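# Emboss 95842 on a hanging label embosser

## Task

Use the label embosser hanging above the table to print the number 95842. Handle the digits in order from first to last. For each one, set the dial so that digit sits at the arrow, then press the lever fully in once and release it. The dial turns (0 to 9) only while a flag is visible in the left half of the drum's window. That flag appears shortly after the lever passes a quarter of its travel and lasts until just after the lever is released or almost fully pressed. At that point the dial snaps to the nearest digit and locks. A flag in the right half of the window means the digit is being stamped on the tape. It shows once and stays until the lever is released. A wrong or extra digit cannot be undone, and nothing printed after it counts. One extra digit after the final 2 takes one digit off the result.

## Robot and tools

Robot: two arms, left_arm and right_arm, each carrying a 16-motor four-finger hand. The right arm has a right hand and the left arm a mirrored left hand. Calibrated base roots in the scene frame: left_arm (-0.052, +0.371, 0) m, right_arm (+0.040, -0.415, 0) m, both almost unrotated. Larger requests are clamped, and hand_goal shows the clamped value.

Scene frame: origin at table-top height, midway between the nominal bases. +z is up, +x points out over the table, and left_arm is on the +y side. Image left/right does not match arm names. Reported positions are in metres and can be off by a few cm, more at long reach.

Hand point axes: +z runs along straight fingers toward the tips. +y points out of the palm face. +x runs across the palm: away from the thumb on the right hand, toward it on the left. A rigid mast sits at the wrist on the palm side and can collide with things. Fingertips have rubber caps.

Row layout (one list of 48 numbers, all in [-1, 1], covering both arms even if only one moves):
1-6: left_arm dx, dy, dz, rx, ry, rz.
7-22: left hand motors in this order: index_mcp, index_abd, index_pip, index_dip, middle_mcp, middle_abd, middle_pip, middle_dip, ring_mcp, ring_abd, ring_pip, ring_dip, thumb_cmc, thumb_axl, thumb_mcp, thumb_ipl.
23-24: left current_limit, speed.
25-48: the same 24 entries for right_arm and its hand.

Pose numbers are offsets, not poses. They are measured from that arm's Hand target as it stood when the action or move began, along the scene axes. 1.0 equals 0.6 m for dx, dy, dz and 180 degrees for rx, ry, rz. rx, ry, rz together form one rotation vector, turning about the Hand target position. Every row counts from the same start, not from the previous row. Sending six zeros re-requests the current Hand target. Sending the same offset again moves the arm further.

Hand numbers are absolute goal angles, mapped linearly between each hinge's stops. Values near -1 curl the fingers. Straight positions: _mcp +0.75, _abd 0, _pip +0.58, _dip +0.70, thumb_cmc +0.71, thumb_axl +0.68, thumb_mcp +0.23, thumb_ipl +0.17. A 0 is a real goal, so to keep a hand unchanged, copy back its hand_goal, hand_current_limit and hand_speed.
current_limit: -1 to +1 maps to 0 to 550 mA, with a floor of 11 mA.
speed: the set-point rate is (speed+1)/2 of 8.5 rad/s.
Both start at +0.4 and -0.6 and stay in force until changed.

Tools:
- execute_actions(actions, cameras): actions is a list of actions. Each action is a table of up to 15 rows, each row 1/30 s, and the last row is held to fill 15 steps (0.5 s). Images come back only for an empty list or when cameras names them.
- move(target, speed, blend, blocking, cameras): target is one 48-number row or up to 15 rows, offsets as above. All rows count from the same starting Hand targets. The path is a straight line with no obstacle avoidance, and the whole list shares 10 s. speed is in m/s, 0.002 to 1 (default 0.25), with turns capped at twice that in rad/s. blend (m) rounds corners and is 0 by default, which means stop at each target. blocking=false returns after about 0.5 s while the move keeps running. Hand numbers in later targets are applied on arrival. The result adds a move: line with an ending word (done, off_target, moving, held, fault) and limits (paced = pose clipped, held = steps withheld).
- wait(seconds 0 to 10), stop(), zoom_image(camera, region [x0,y0,x1,y1], at most 504x504 px), clear_fault(arm), read_manual(section), finished_scene(scene).
- Cameras: cam_high, cam_low, cam_near (896x504), cam_left_wrist, cam_right_wrist (672x504).

Results: end_effector_position and quat_wxyz are in the scene frame. Hand target is the last commanded pose after clipping, and the next offsets start from it. Each step's command is clipped to within 70 mm and 16 degrees of the measured pose. Hand points often stop short, and waiting does not close the gap, so send the missing distance. Per-motor lists: hand_goal, hand_measured, hand_current_ma, hand_state (moving / goal / blocked / overload). A "within noise" joint velocity line means the arm is still.

Cautions:
- Approach the embosser lever and dial slowly. Fast contact hits hard, and aiming far past a surface presses hard.
- Avoid hard hits on fixed or heavy objects, and avoid contact between the two arms or one hand gripping the other.
- Torque faults stop an arm until clear_fault.
- Motors held at 495 mA or more for 5 s shut down.
- Hot motors (MOTOR HOT, 80 °C) brake the arm for 30-60 s.
- Do not route paths close to an arm's own base.
- After a HAND FAULT line, the remaining motion calls in that reply are skipped.
- Check the drum window flags with zoom_image before each squeeze so you never print a wrong or extra digit.

Each tool is called after "Request:" as name([rows], argument=value, ...), one row to a line, values as JSON.

## Session

Request:
execute_actions(actions=[])

Scene clock: 0.00 s.
left_arm: end_effector_position=(+0.3973, +0.3435, +0.1291) hand_goal=(+0.754, +0.000, +0.576, +0.696, +0.754, +0.000, +0.576, +0.696, +0.754, +0.000, +0.576, +0.696, +0.714, +0.678, +0.226, +0.168) hand_measured=(+0.754, +0.000, +0.576, +0.696, +0.754, +0.000, +0.576, +0.696, +0.754, +0.000, +0.576, +0.696, +0.714, +0.678, +0.226, +0.168) hand_current_ma=(+0, +0, +0, +0, +0, +0, +0, +0, +0, +0, +0, +0, +0, +0, +0, +0) hand_state=(goal, goal, goal, goal, goal, goal, goal, goal, goal, goal, goal, goal, goal, goal, goal, goal) hand_current_limit=0.40 hand_speed=-0.60 end_effector_quat_wxyz=(-0.261, +0.864, +0.416, -0.108) | right_arm: end_effector_position=(+0.8591, -0.2027, +0.3605) hand_goal=(+0.754, +0.000, +0.576, +0.696, +0.754, +0.000, +0.576, +0.696, +0.754, +0.000, +0.576, +0.696, +0.714, +0.678, +0.226, +0.168) hand_measured=(+0.754, +0.000, +0.576, +0.696, +0.754, +0.000, +0.576, +0.696, +0.754, +0.000, +0.576, +0.696, +0.714, +0.678, +0.226, +0.168) hand_current_ma=(+0, +0, +0, +0, +0, +0, +0, +0, +0, +0, +0, +0, +0, +0, +0, +0) hand_state=(goal, goal, goal, goal, goal, goal, goal, goal, goal, goal, goal, goal, goal, goal, goal, goal) hand_current_limit=0.40 hand_speed=-0.60 end_effector_quat_wxyz=(-0.313, +0.717, +0.581, +0.224)
Joint positions: left_arm=[-0.197 -0.497 -0.852 0.379 -0.891 1.754] | right_arm=[0.107 -0.906 -2.009 0.86 -1.215 1.526]
Joint velocities: within noise
Joint torques (N m): no reading
Hand target: left_arm +0.3973, +0.3435, +0.1291; -0.261, +0.864, +0.416, -0.108 | right_arm +0.8591, -0.2027, +0.3605; -0.313, +0.717, +0.581, +0.224

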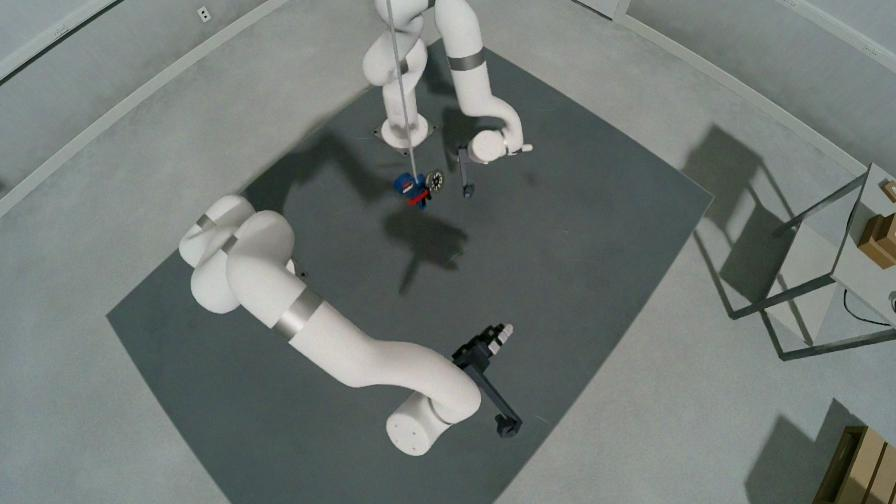

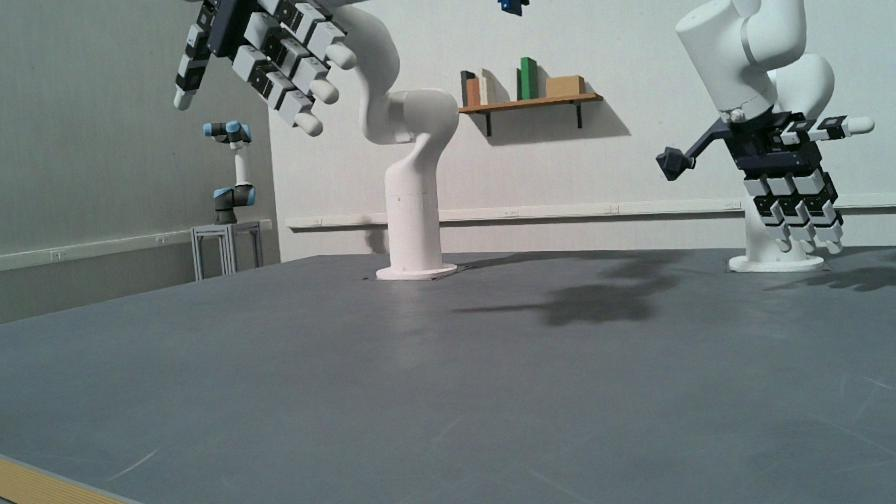

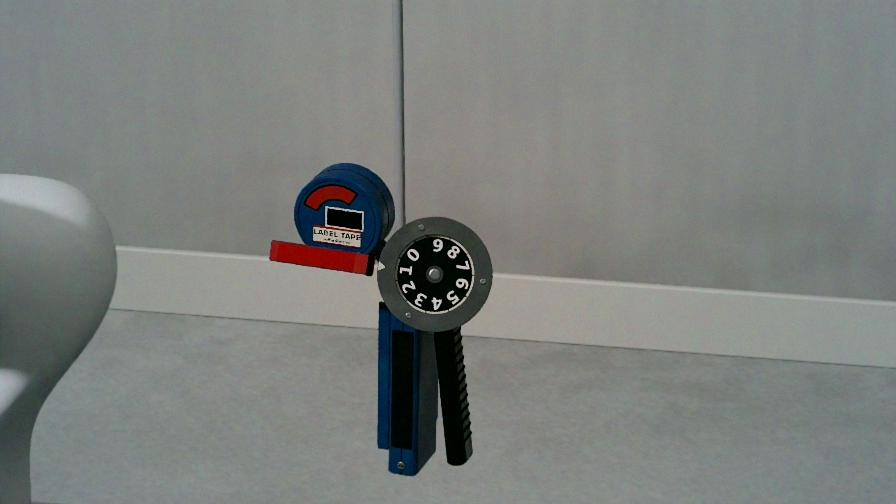

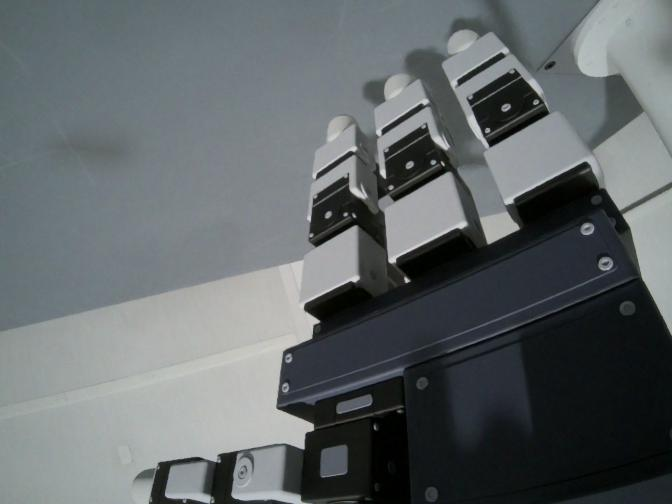

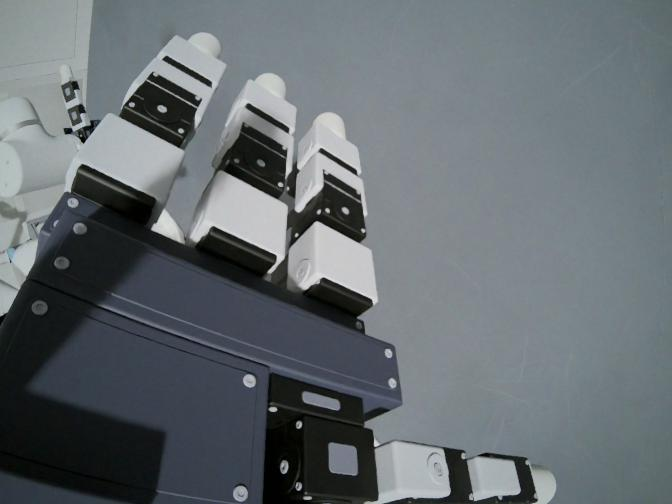

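Request:
zoom_image(camera="cam_near", region=[240, 130, 540, 490])

Request:
zoom_image(camera="cam_high", region=[340, 100, 540, 300])

Request:
zoom_image(camera="cam_low", region=[440, 0, 600, 100])

Scaled by 1.400 from the camera's 896x504 image, which has a finer 1280x720 frame.

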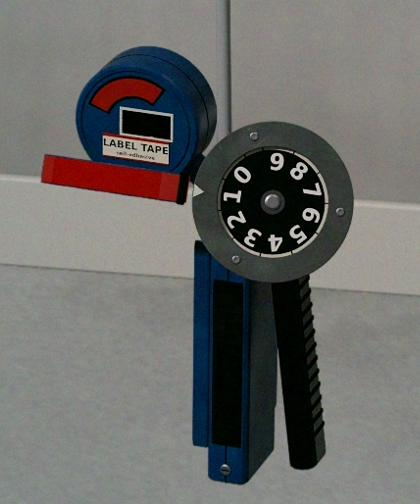

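Scaled by 2.520 from the camera's 896x504 image, which has a finer 1280x720 frame.

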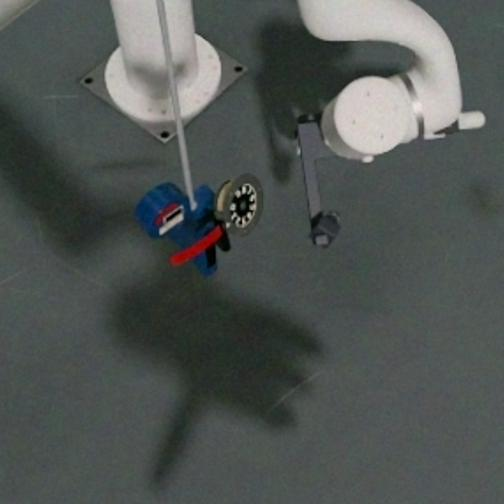

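Scaled by 3.150 from the camera's 896x504 image, which has a finer 1280x720 frame.

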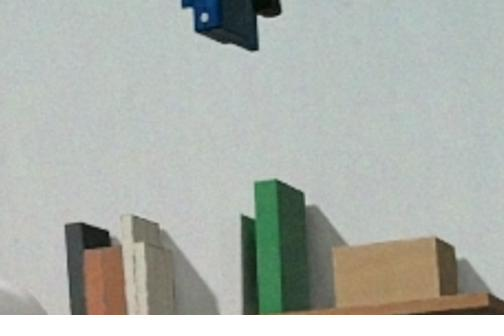

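Request:
zoom_image(camera="cam_high", region=[420, 290, 560, 450])

Request:
zoom_image(camera="cam_high", region=[180, 180, 340, 320])

Request:
zoom_image(camera="cam_high", region=[340, 0, 560, 220])

Request:
zoom_image(camera="cam_low", region=[140, 0, 460, 300])

Request:
zoom_image(camera="cam_low", region=[640, 0, 896, 300])

Scaled by 3.150 from the camera's 896x504 image, which has a finer 1280x720 frame.

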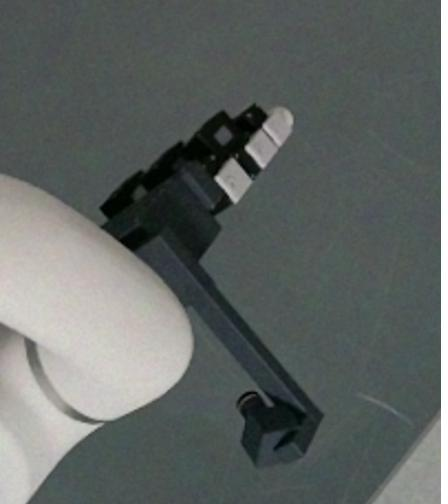

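Scaled by 3.150 from the camera's 896x504 image, which has a finer 1280x720 frame.

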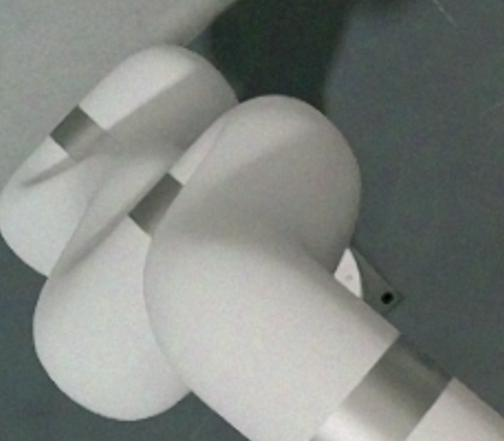

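Scaled by 2.291 from the camera's 896x504 image, which has a finer 1280x720 frame.

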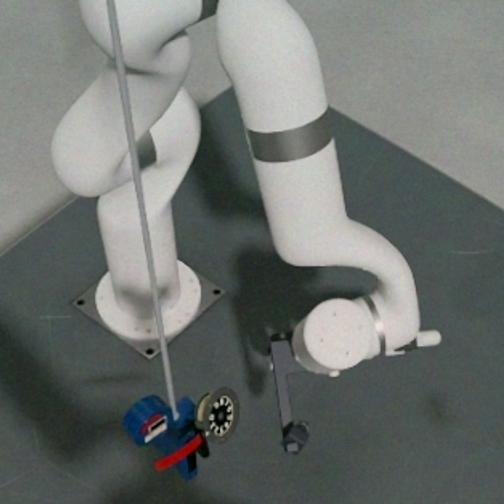

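Scaled by 1.575 from the camera's 896x504 image, which has a finer 1280x720 frame.

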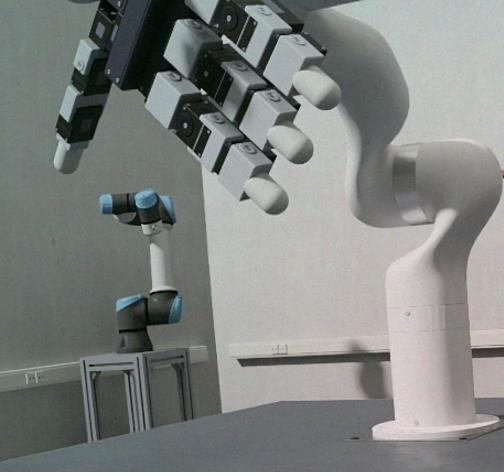

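Scaled by 1.680 from the camera's 896x504 image, which has a finer 1280x720 frame.

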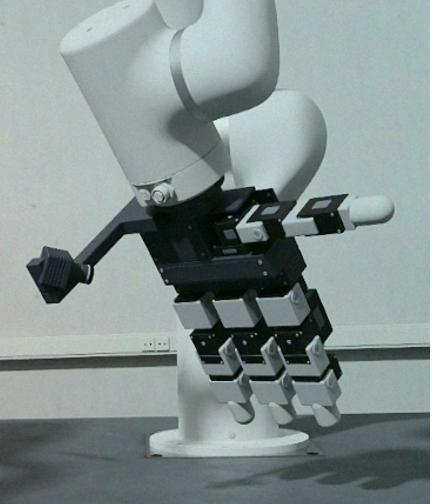

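Request:
zoom_image(camera="cam_near", region=[365, 200, 505, 345])

Request:
zoom_image(camera="cam_near", region=[265, 155, 405, 285])

Request:
zoom_image(camera="cam_near", region=[360, 320, 500, 480])

Request:
zoom_image(camera="cam_high", region=[385, 160, 455, 220])

Scaled by 3.476 from the camera's 896x504 image, which has a finer 1280x720 frame.

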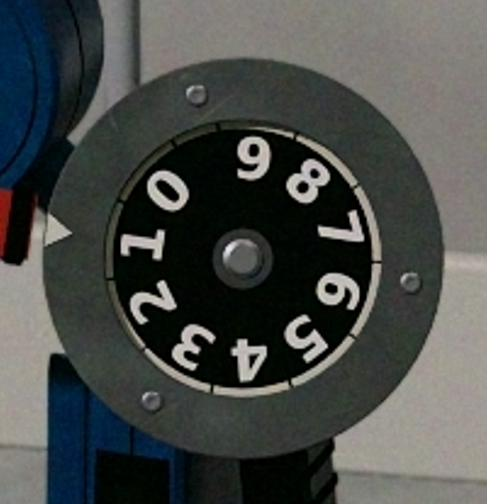

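Scaled by 3.600 from the camera's 896x504 image, which has a finer 1280x720 frame.

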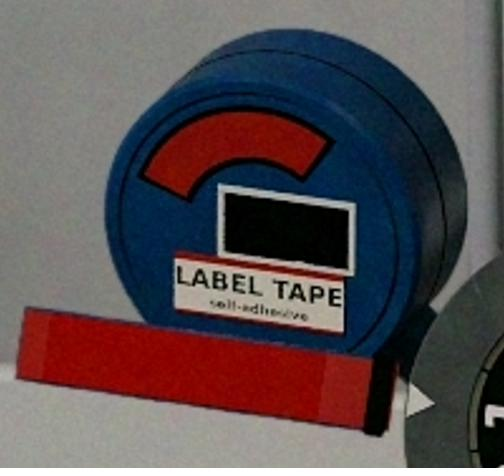

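Scaled by 3.150 from the camera's 896x504 image, which has a finer 1280x720 frame.

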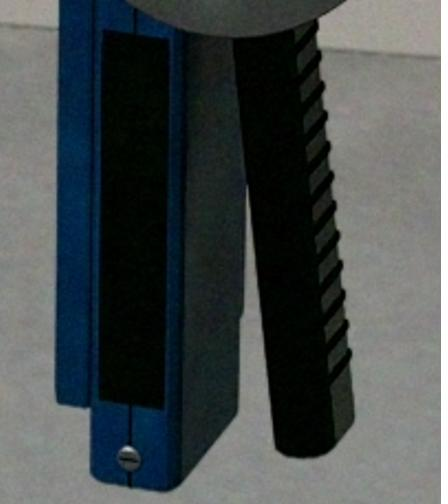

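Scaled by 7.200 from the camera's 896x504 image, which has a finer 1280x720 frame.

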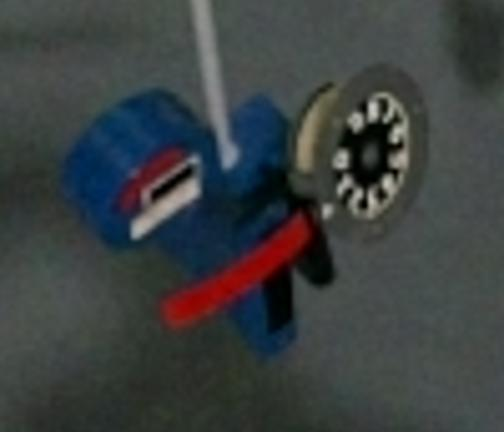

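Request:
move(target=[0,0,0,0,0,0,0.754,0,0.576,0.696,0.754,0,0.576,0.696,0.754,0,0.576,0.696,0.714,0.678,0.226,0.168,0.4,-0.6,-0.232,0,0.333,0.101,0.287,0,0.754,0,0.576,0.696,0.754,0,0.576,0.696,0.754,0,0.576,0.696,0.714,0.678,0.226,0.168,0.4,-0.6], speed=0.2, cameras=["cam_high","cam_near","cam_right_wrist"])

Scene clock: 116.30 s.
left_arm: end_effector_position=(+0.3973, +0.3435, +0.1291) hand_goal=(+0.754, +0.000, +0.576, +0.696, +0.754, +0.000, +0.576, +0.696, +0.754, +0.000, +0.576, +0.696, +0.714, +0.678, +0.226, +0.168) hand_measured=(+0.750, +0.000, +0.576, +0.696, +0.750, +0.000, +0.576, +0.696, +0.750, +0.000, +0.576, +0.696, +0.712, +0.678, +0.224, +0.168) hand_current_ma=(-6, +0, +1, +0, -6, +0, +1, +0, -6, +0, +1, +0, -4, -1, -2, +0) hand_state=(goal, goal, goal, goal, goal, goal, goal, goal, goal, goal, goal, goal, goal, goal, goal, goal) hand_current_limit=0.40 hand_speed=-0.60 end_effector_quat_wxyz=(-0.261, +0.864, +0.416, -0.108) | right_arm: end_effector_position=(+0.7198, -0.2027, +0.5604) hand_goal=(+0.754, +0.000, +0.576, +0.696, +0.754, +0.000, +0.576, +0.696, +0.754, +0.000, +0.576, +0.696, +0.714, +0.678, +0.226, +0.168) hand_measured=(+0.748, +0.000, +0.576, +0.696, +0.746, +0.000, +0.576, +0.696, +0.746, +0.000, +0.576, +0.696, +0.708, +0.678, +0.226, +0.168) hand_current_ma=(-27, +1, +2, +0, -33, +1, +1, +0, -32, +1, +2, +0, -28, -3, -5, -1) hand_state=(goal, goal, goal, goal, goal, goal, goal, goal, goal, goal, goal, goal, goal, goal, goal, goal) hand_current_limit=0.40 hand_speed=-0.60 end_effector_quat_wxyz=(+0.640, -0.686, -0.346, +0.023)
Joint positions: left_arm=[-0.197 -0.497 -0.852 0.379 -0.891 1.754] | right_arm=[0.035 -0.982 -2.449 1.32 -2.004 2.508]
Joint torques (N m): left_arm=[-0.71 27.41 -18.12 0 -1.15 -0.15] | right_arm=[-17.08 29.42 -29.78 4.73 -3.06 0.68]
Hand target: left_arm +0.3973, +0.3435, +0.1291; -0.261, +0.864, +0.416, -0.108 | right_arm +0.7199, -0.2027, +0.5603; +0.640, -0.686, -0.346, +0.023
Off the commanded pose: left_arm 0.000 m, 0 deg | right_arm 0.000 m, 0 deg.
move: done
Images, in order (width x height): cam_high 896x504, cam_near 896x504, cam_right_wrist 672x504.

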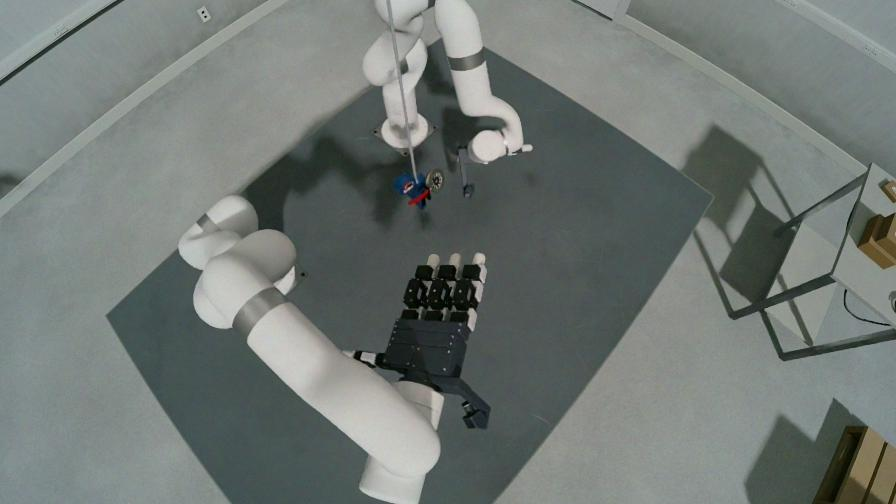

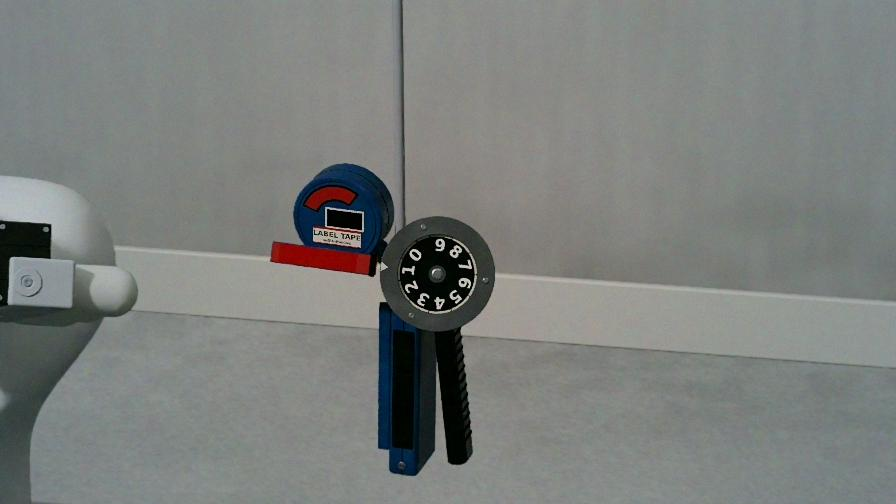

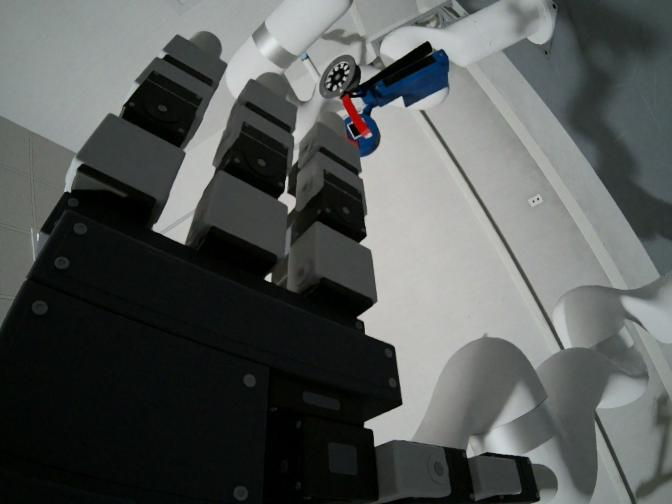

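Request:
zoom_image(camera="cam_right_wrist", region=[300, 20, 480, 170])

Request:
zoom_image(camera="cam_near", region=[265, 155, 505, 345])

Scaled by 2.800 from the camera's 672x504 image, which has a finer 960x720 frame.

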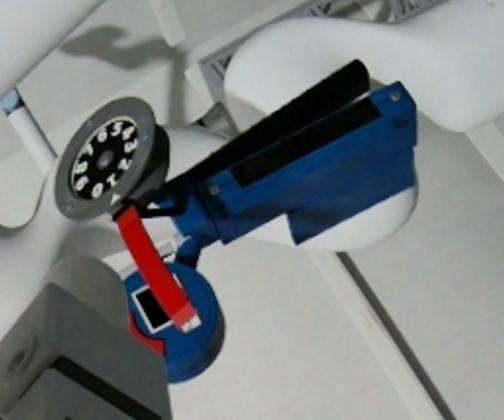

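Scaled by 2.100 from the camera's 896x504 image, which has a finer 1280x720 frame.

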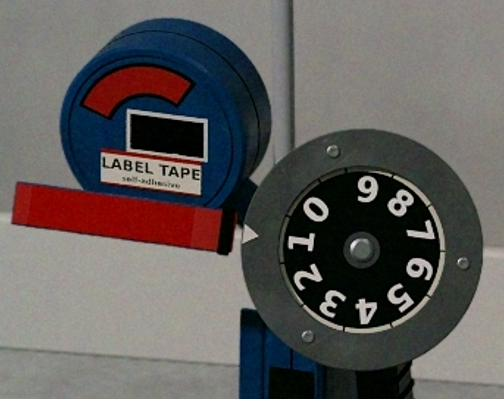

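Request:
move(target=[0,0,0,0,0,0,0.754,0,0.576,0.696,0.754,0,0.576,0.696,0.754,0,0.576,0.696,0.714,0.678,0.226,0.168,0.4,-0.6,-0.112,0.348,0,0,0,0,0.754,0,0.576,0.696,0.754,0,0.576,0.696,0.754,0,0.576,0.696,0.714,0.678,0.226,0.168,0.4,-0.6], speed=0.15, cameras=["cam_high","cam_near","cam_right_wrist"])

Request:
zoom_image(camera="cam_right_wrist", region=[330, 80, 630, 330])

Scene clock: 150.67 s.
left_arm: end_effector_position=(+0.3973, +0.3435, +0.1291) hand_goal=(+0.754, +0.000, +0.576, +0.696, +0.754, +0.000, +0.576, +0.696, +0.754, +0.000, +0.576, +0.696, +0.714, +0.678, +0.226, +0.168) hand_measured=(+0.750, +0.000, +0.576, +0.696, +0.750, +0.000, +0.576, +0.696, +0.750, +0.000, +0.576, +0.696, +0.712, +0.678, +0.224, +0.168) hand_current_ma=(-6, +0, +1, +0, -6, +0, +1, +0, -6, +0, +1, +0, -4, -1, -2, +0) hand_state=(goal, goal, goal, goal, goal, goal, goal, goal, goal, goal, goal, goal, goal, goal, goal, goal) hand_current_limit=0.40 hand_speed=-0.60 end_effector_quat_wxyz=(-0.261, +0.864, +0.416, -0.108) | right_arm: end_effector_position=(+0.6527, +0.0060, +0.5603) hand_goal=(+0.754, +0.000, +0.576, +0.696, +0.754, +0.000, +0.576, +0.696, +0.754, +0.000, +0.576, +0.696, +0.714, +0.678, +0.226, +0.168) hand_measured=(+0.748, +0.000, +0.576, +0.696, +0.746, +0.000, +0.576, +0.696, +0.746, +0.000, +0.576, +0.696, +0.708, +0.678, +0.226, +0.168) hand_current_ma=(-28, +1, +1, +0, -35, +1, +1, +0, -33, +1, +1, +0, -29, -3, -5, -1) hand_state=(goal, goal, goal, goal, goal, goal, goal, goal, goal, goal, goal, goal, goal, goal, goal, goal) hand_current_limit=0.40 hand_speed=-0.60 end_effector_quat_wxyz=(+0.640, -0.686, -0.346, +0.023)
Joint positions: left_arm=[-0.197 -0.497 -0.852 0.379 -0.891 1.754] | right_arm=[0.327 -0.829 -2.19 1.355 -1.7 2.471]
Joint torques (N m): left_arm=[-0.46 27.56 -18.54 -0.14 -1.15 -0.22] | right_arm=[16.23 29.29 -31.64 4.33 2.41 0.76]
Hand target: left_arm +0.3973, +0.3435, +0.1291; -0.261, +0.864, +0.416, -0.108 | right_arm +0.6527, +0.0061, +0.5603; +0.640, -0.686, -0.346, +0.023
Off the commanded pose: left_arm 0.000 m, 0 deg | right_arm 0.000 m, 0 deg.
move: done
Images, in order (width x height): cam_high 896x504, cam_near 896x504, cam_right_wrist 672x504.

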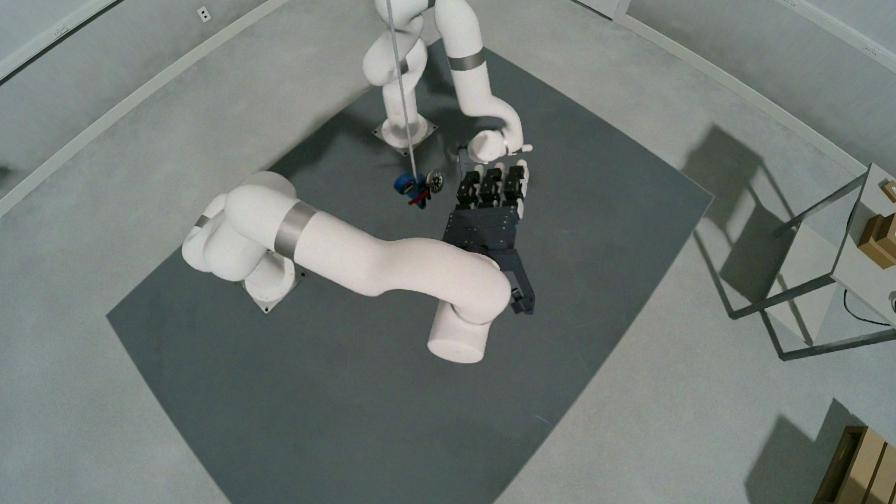

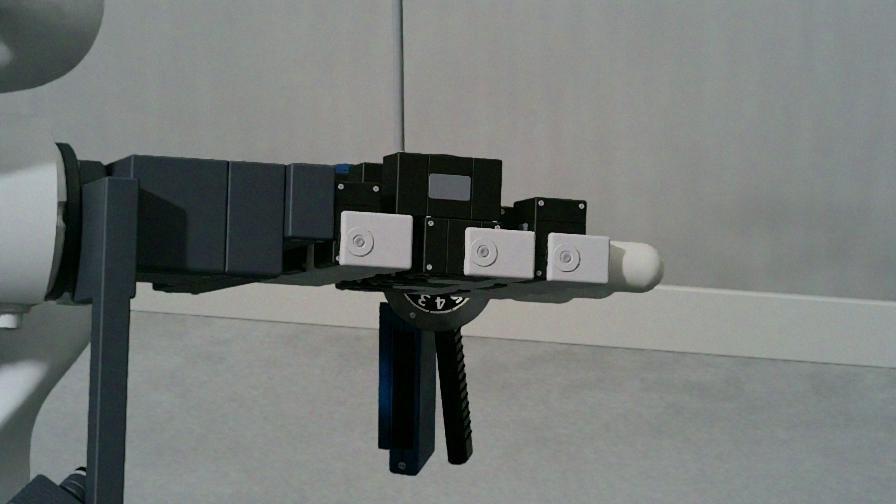

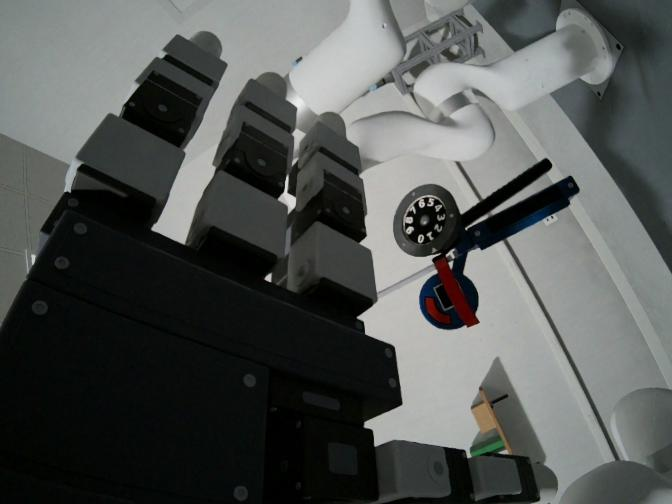

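Scaled by 1.680 from the camera's 672x504 image, which has a finer 960x720 frame.

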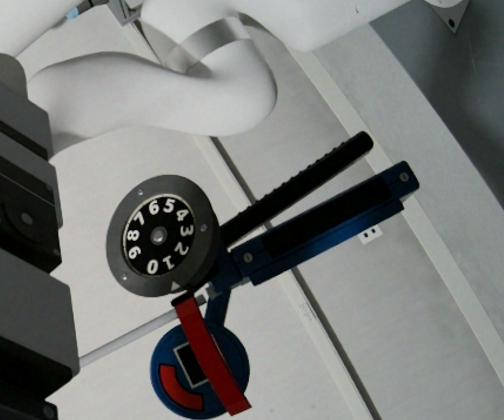

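Request:
zoom_image(camera="cam_right_wrist", region=[375, 170, 505, 340])

Request:
zoom_image(camera="cam_right_wrist", region=[440, 140, 600, 260])

Scaled by 2.965 from the camera's 672x504 image, which has a finer 960x720 frame.

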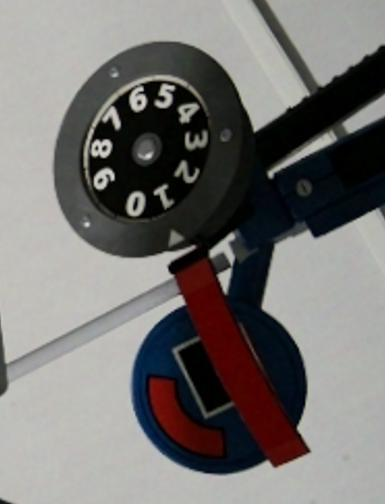

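Scaled by 3.150 from the camera's 672x504 image, which has a finer 960x720 frame.

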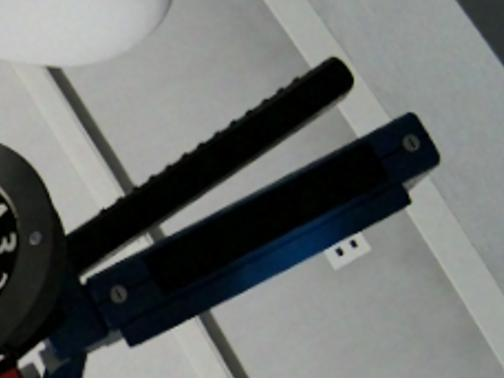

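Request:
zoom_image(camera="cam_right_wrist", region=[388, 178, 468, 258])

Request:
zoom_image(camera="cam_high", region=[405, 160, 455, 210])

Scaled by 6.300 from the camera's 672x504 image, which has a finer 960x720 frame.

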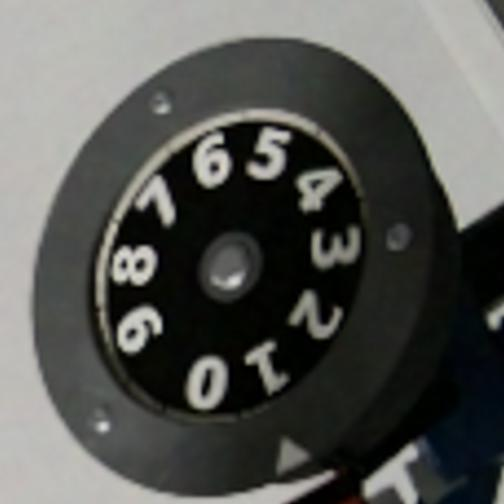

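Scaled by 10.080 from the camera's 896x504 image, which has a finer 1280x720 frame.

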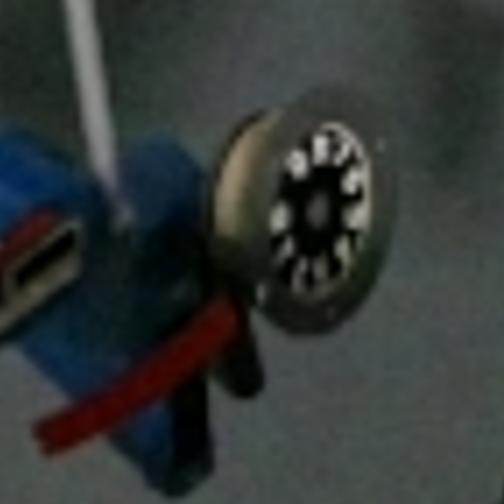

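Request:
move(target=[0.248,-0.0725,0.615,-0.537,0.0296,0.306,0.754,0,0.576,0.696,0.754,0,0.576,0.696,0.9,0,0.576,0.696,0.714,0.678,0.226,0.168,0.4,-0.6,0.167,-0.25,0,0,0,0,0.754,0,0.576,0.696,0.754,0,0.576,0.696,0.754,0,0.576,0.696,0.714,0.678,0.226,0.168,0.4,-0.6], speed=0.2, cameras=["cam_high","cam_near","cam_left_wrist"])

Scene clock: 234.67 s.
left_arm: end_effector_position=(+0.5461, +0.3000, +0.4981) hand_goal=(+0.754, +0.000, +0.576, +0.696, +0.754, +0.000, +0.576, +0.696, +0.900, +0.000, +0.576, +0.696, +0.714, +0.678, +0.226, +0.168) hand_measured=(+0.752, +0.002, +0.576, +0.696, +0.752, +0.002, +0.576, +0.696, +0.898, +0.002, +0.576, +0.696, +0.710, +0.678, +0.224, +0.168) hand_current_ma=(-4, +1, +1, +0, -3, +1, +1, +0, -4, +1, +0, +0, -4, -1, -2, +0) hand_state=(goal, goal, goal, goal, goal, goal, goal, goal, goal, goal, goal, goal, goal, goal, goal, goal) hand_current_limit=0.40 hand_speed=-0.60 end_effector_quat_wxyz=(+0.500, +0.500, +0.500, -0.500) | right_arm: end_effector_position=(+0.7516, -0.1441, +0.5598) hand_goal=(+0.754, +0.000, +0.576, +0.696, +0.754, +0.000, +0.576, +0.696, +0.754, +0.000, +0.576, +0.696, +0.714, +0.678, +0.226, +0.168) hand_measured=(+0.748, +0.000, +0.576, +0.696, +0.746, +0.000, +0.576, +0.696, +0.746, +0.000, +0.576, +0.696, +0.708, +0.678, +0.226, +0.168) hand_current_ma=(-28, +1, +1, +0, -35, +1, +1, +0, -33, +1, +1, +0, -29, -3, -5, -1) hand_state=(goal, goal, goal, goal, goal, goal, goal, goal, goal, goal, goal, goal, goal, goal, goal, goal) hand_current_limit=0.40 hand_speed=-0.60 end_effector_quat_wxyz=(+0.646, -0.688, -0.331, -0.020)
Joint positions: left_arm=[0.256 -0.352 -1.102 -1.361 -1.763 2.413] | right_arm=[0.097 -1.166 -2.768 1.406 -1.889 2.64]
Joint torques (N m): left_arm=[-13.54 34.52 -15.2 -4.85 -5.27 -1.54] | right_arm=[-14.91 30.62 -29.33 4 2.83 -1.04]
Hand target: left_arm +0.5461, +0.3000, +0.4981; +0.500, +0.500, +0.500, -0.500 | right_arm +0.7529, -0.1439, +0.5603; +0.640, -0.686, -0.346, +0.023
Off the commanded pose: left_arm 0.000 m, 0 deg | right_arm 0.001 m, 5 deg.
elbow stopped short (right arm): the move would have taken joint 3 (elbow) straighter than the controller allows.
move: off_target (right_arm)
Images, in order (width x height): cam_high 896x504, cam_near 896x504, cam_left_wrist 672x504.

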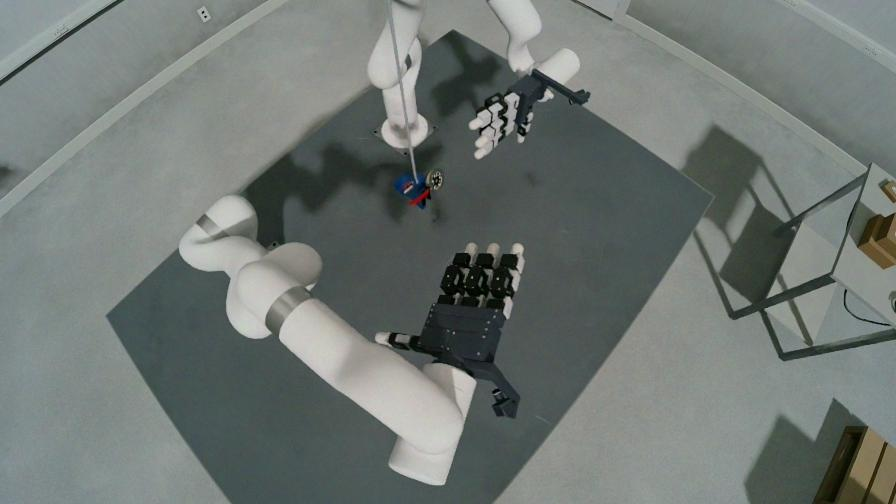

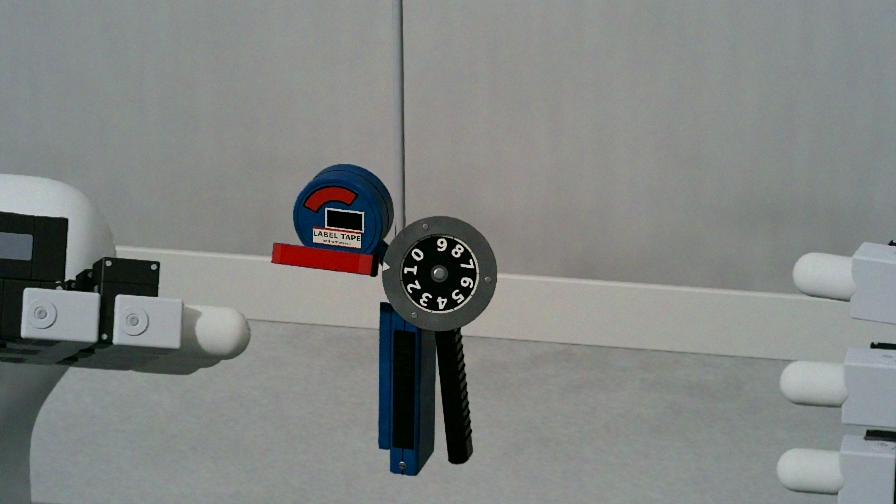

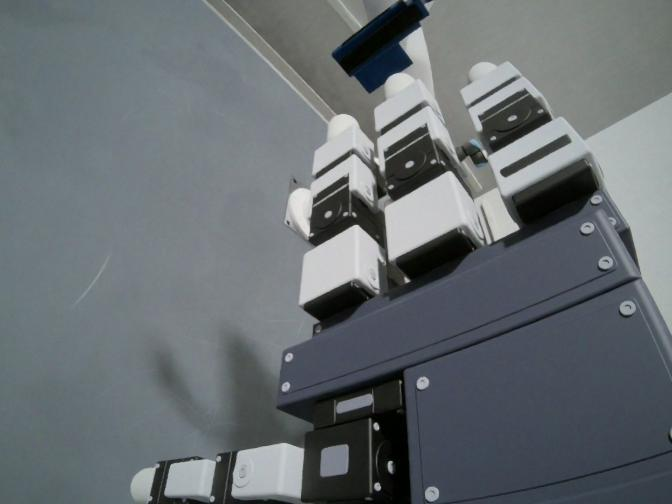

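Request:
zoom_image(camera="cam_near", region=[240, 130, 540, 490])

Request:
zoom_image(camera="cam_near", region=[365, 200, 505, 345])

Request:
zoom_image(camera="cam_high", region=[385, 160, 455, 220])

Scaled by 1.400 from the camera's 896x504 image, which has a finer 1280x720 frame.

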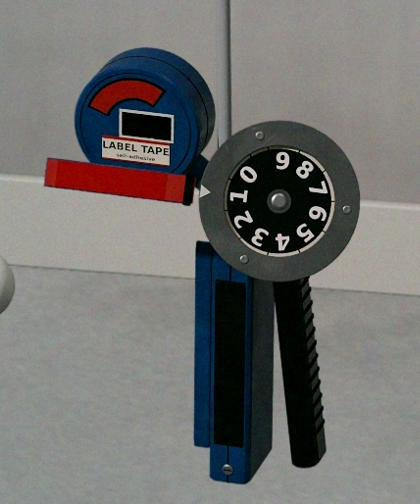

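Scaled by 3.476 from the camera's 896x504 image, which has a finer 1280x720 frame.

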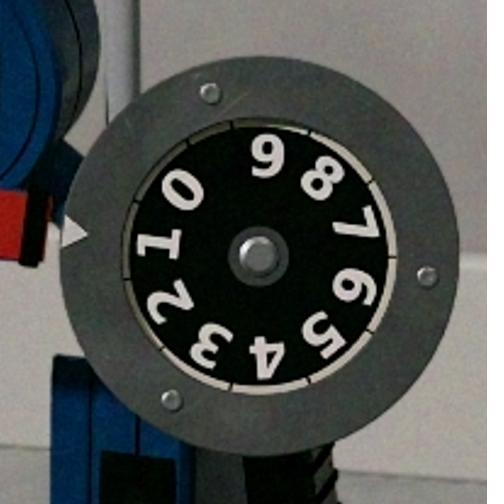

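Scaled by 7.200 from the camera's 896x504 image, which has a finer 1280x720 frame.

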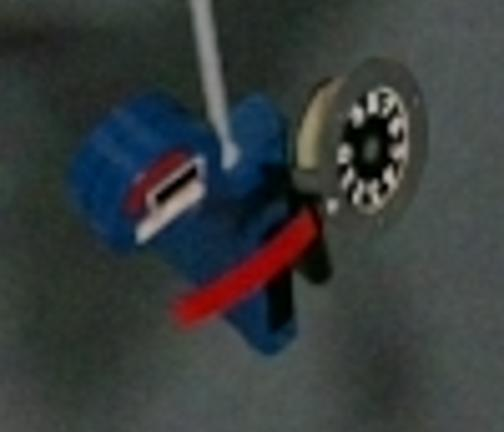

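Request:
move(target=[0,-0.183,0.033,0,0,0,0.754,0,0.576,0.696,-0.479,0,-0.299,0.696,-0.479,0,-0.299,0.696,0.714,0.678,0.226,0.168,0.4,-0.6,0,0,0,0,0,0,0.754,0,0.576,0.696,0.754,0,0.576,0.696,0.754,0,0.576,0.696,0.714,0.678,0.226,0.168,0.4,-0.6], speed=0.1, cameras=["cam_high","cam_near","cam_left_wrist","cam_right_wrist","cam_low"])

Request:
zoom_image(camera="cam_left_wrist", region=[200, 0, 500, 200])

Request:
zoom_image(camera="cam_near", region=[240, 130, 640, 490])

Scene clock: 251.30 s.
left_arm: end_effector_position=(+0.5461, +0.1903, +0.5178) hand_goal=(+0.754, +0.000, +0.576, +0.696, -0.478, +0.000, -0.298, +0.696, -0.478, +0.000, -0.298, +0.696, +0.714, +0.678, +0.226, +0.168) hand_measured=(+0.752, +0.002, +0.576, +0.696, -0.476, +0.002, -0.296, +0.696, -0.476, +0.002, -0.296, +0.696, +0.710, +0.678, +0.224, +0.168) hand_current_ma=(-4, +1, +1, +0, +3, +2, +3, +0, +3, +1, +3, +0, -4, -1, -2, +0) hand_state=(goal, goal, goal, goal, goal, goal, goal, goal, goal, goal, goal, goal, goal, goal, goal, goal) hand_current_limit=0.40 hand_speed=-0.60 end_effector_quat_wxyz=(+0.500, +0.500, +0.500, -0.500) | right_arm: end_effector_position=(+0.7516, -0.1441, +0.5598) hand_goal=(+0.754, +0.000, +0.576, +0.696, +0.754, +0.000, +0.576, +0.696, +0.754, +0.000, +0.576, +0.696, +0.714, +0.678, +0.226, +0.168) hand_measured=(+0.748, +0.000, +0.576, +0.696, +0.746, +0.000, +0.576, +0.696, +0.746, +0.000, +0.576, +0.696, +0.708, +0.678, +0.226, +0.168) hand_current_ma=(-28, +1, +1, +0, -35, +1, +1, +0, -33, +1, +1, +0, -29, -3, -5, -1) hand_state=(goal, goal, goal, goal, goal, goal, goal, goal, goal, goal, goal, goal, goal, goal, goal, goal) hand_current_limit=0.40 hand_speed=-0.60 end_effector_quat_wxyz=(+0.646, -0.688, -0.331, -0.020)
Joint positions: left_arm=[0.05 -0.283 -1.061 -1.516 -1.625 2.366] | right_arm=[0.097 -1.166 -2.768 1.406 -1.889 2.64]
Joint torques (N m): left_arm=[-14.25 33.53 -25.03 -4.95 2.27 -1.32] | right_arm=[-12.75 37.33 -27.49 -0.5 2.82 -0.95]
Hand target: left_arm +0.5461, +0.1902, +0.5179; +0.500, +0.500, +0.500, -0.500 | right_arm +0.7529, -0.1439, +0.5603; +0.640, -0.686, -0.346, +0.023
Off the commanded pose: left_arm 0.000 m, 0 deg | right_arm 0.001 m, 5 deg.
elbow stopped short (right arm): the move would have taken joint 3 (elbow) straighter than the controller allows.
move: off_target (right_arm)

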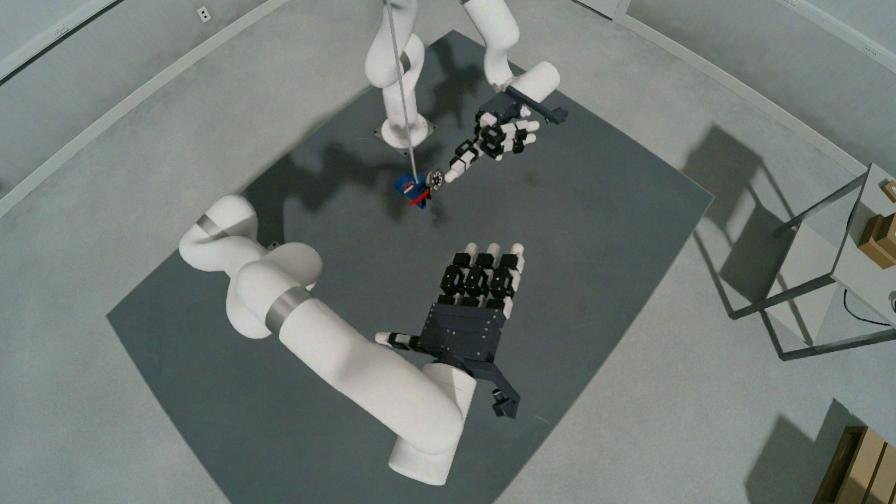

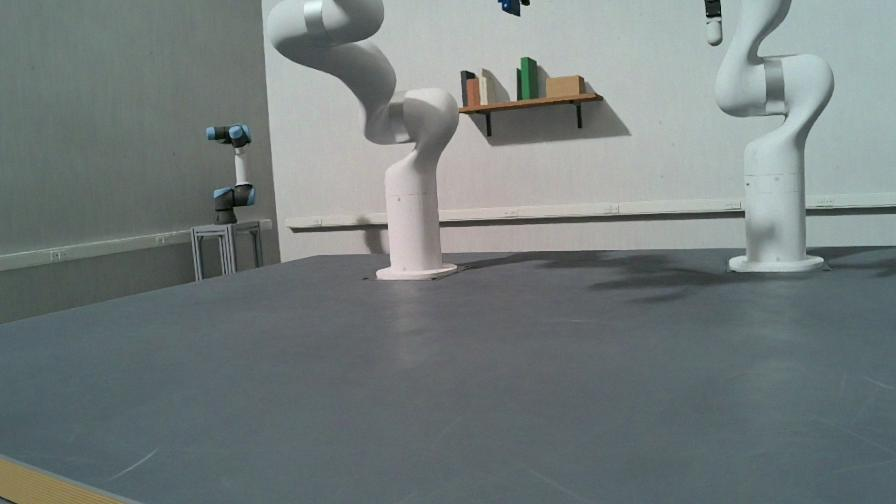

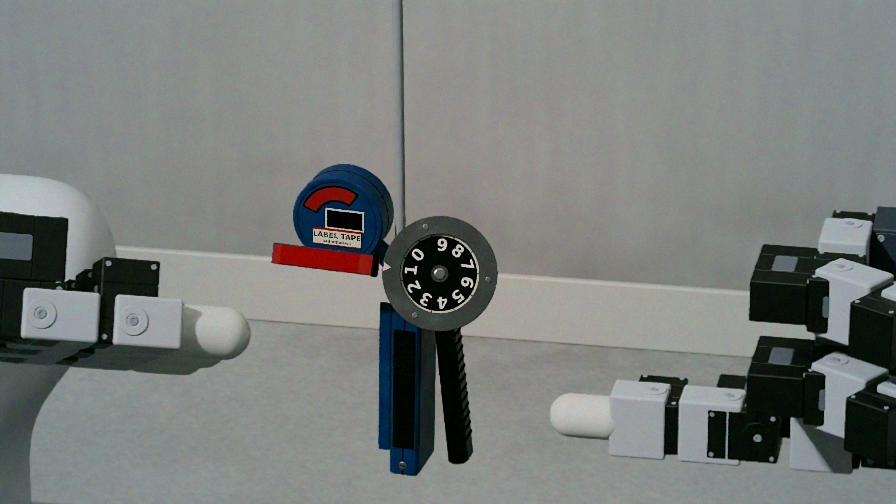

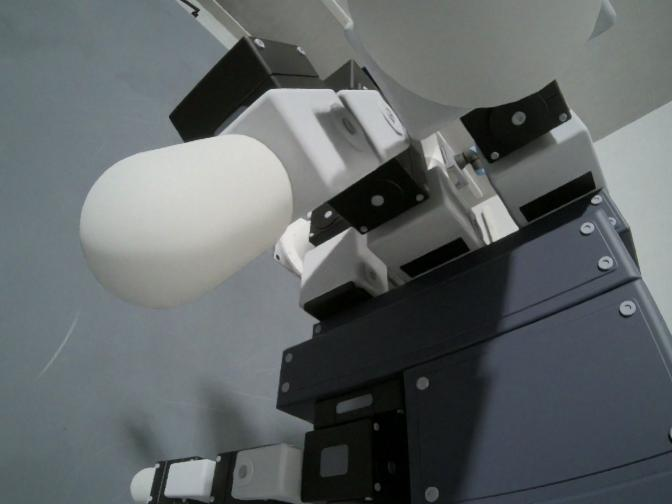

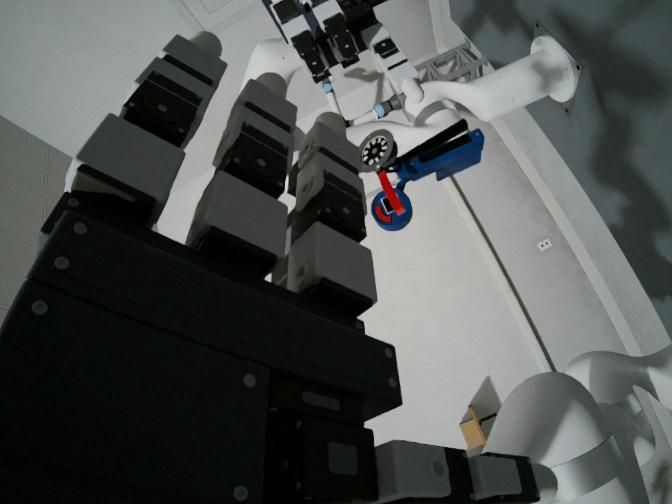

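Scaled by 1.680 from the camera's 672x504 image, which has a finer 960x720 frame.

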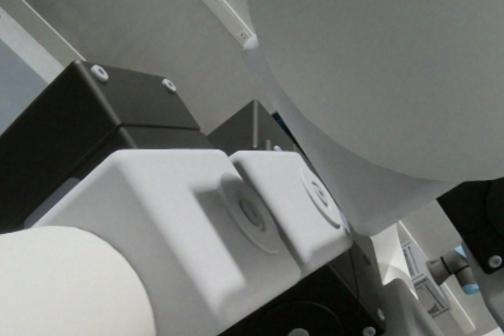

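Scaled by 1.260 from the camera's 896x504 image, which has a finer 1280x720 frame.

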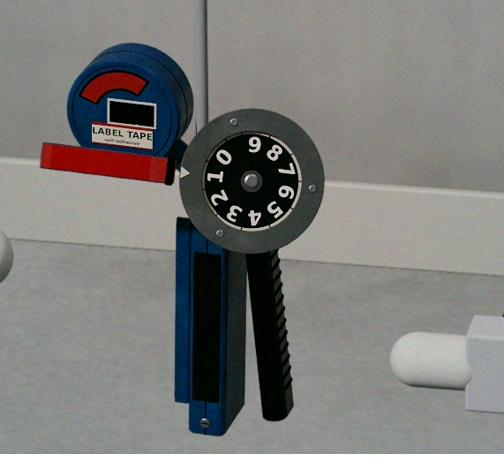

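Request:
zoom_image(camera="cam_high", region=[395, 160, 465, 220])

Request:
zoom_image(camera="cam_right_wrist", region=[330, 60, 500, 240])

Scaled by 7.200 from the camera's 896x504 image, which has a finer 1280x720 frame.

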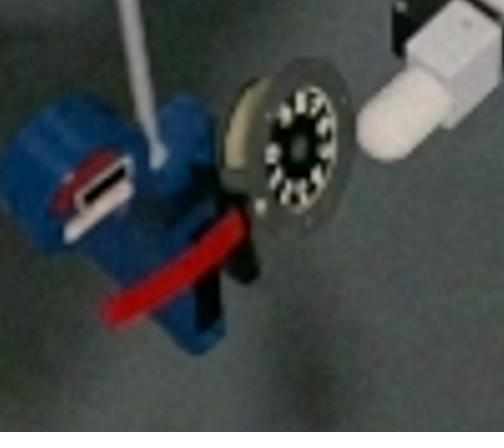

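Scaled by 2.800 from the camera's 672x504 image, which has a finer 960x720 frame.

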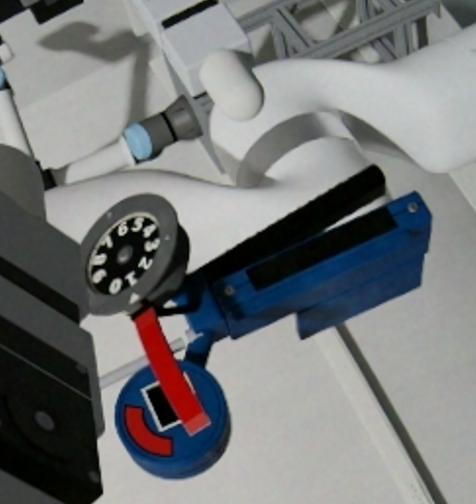

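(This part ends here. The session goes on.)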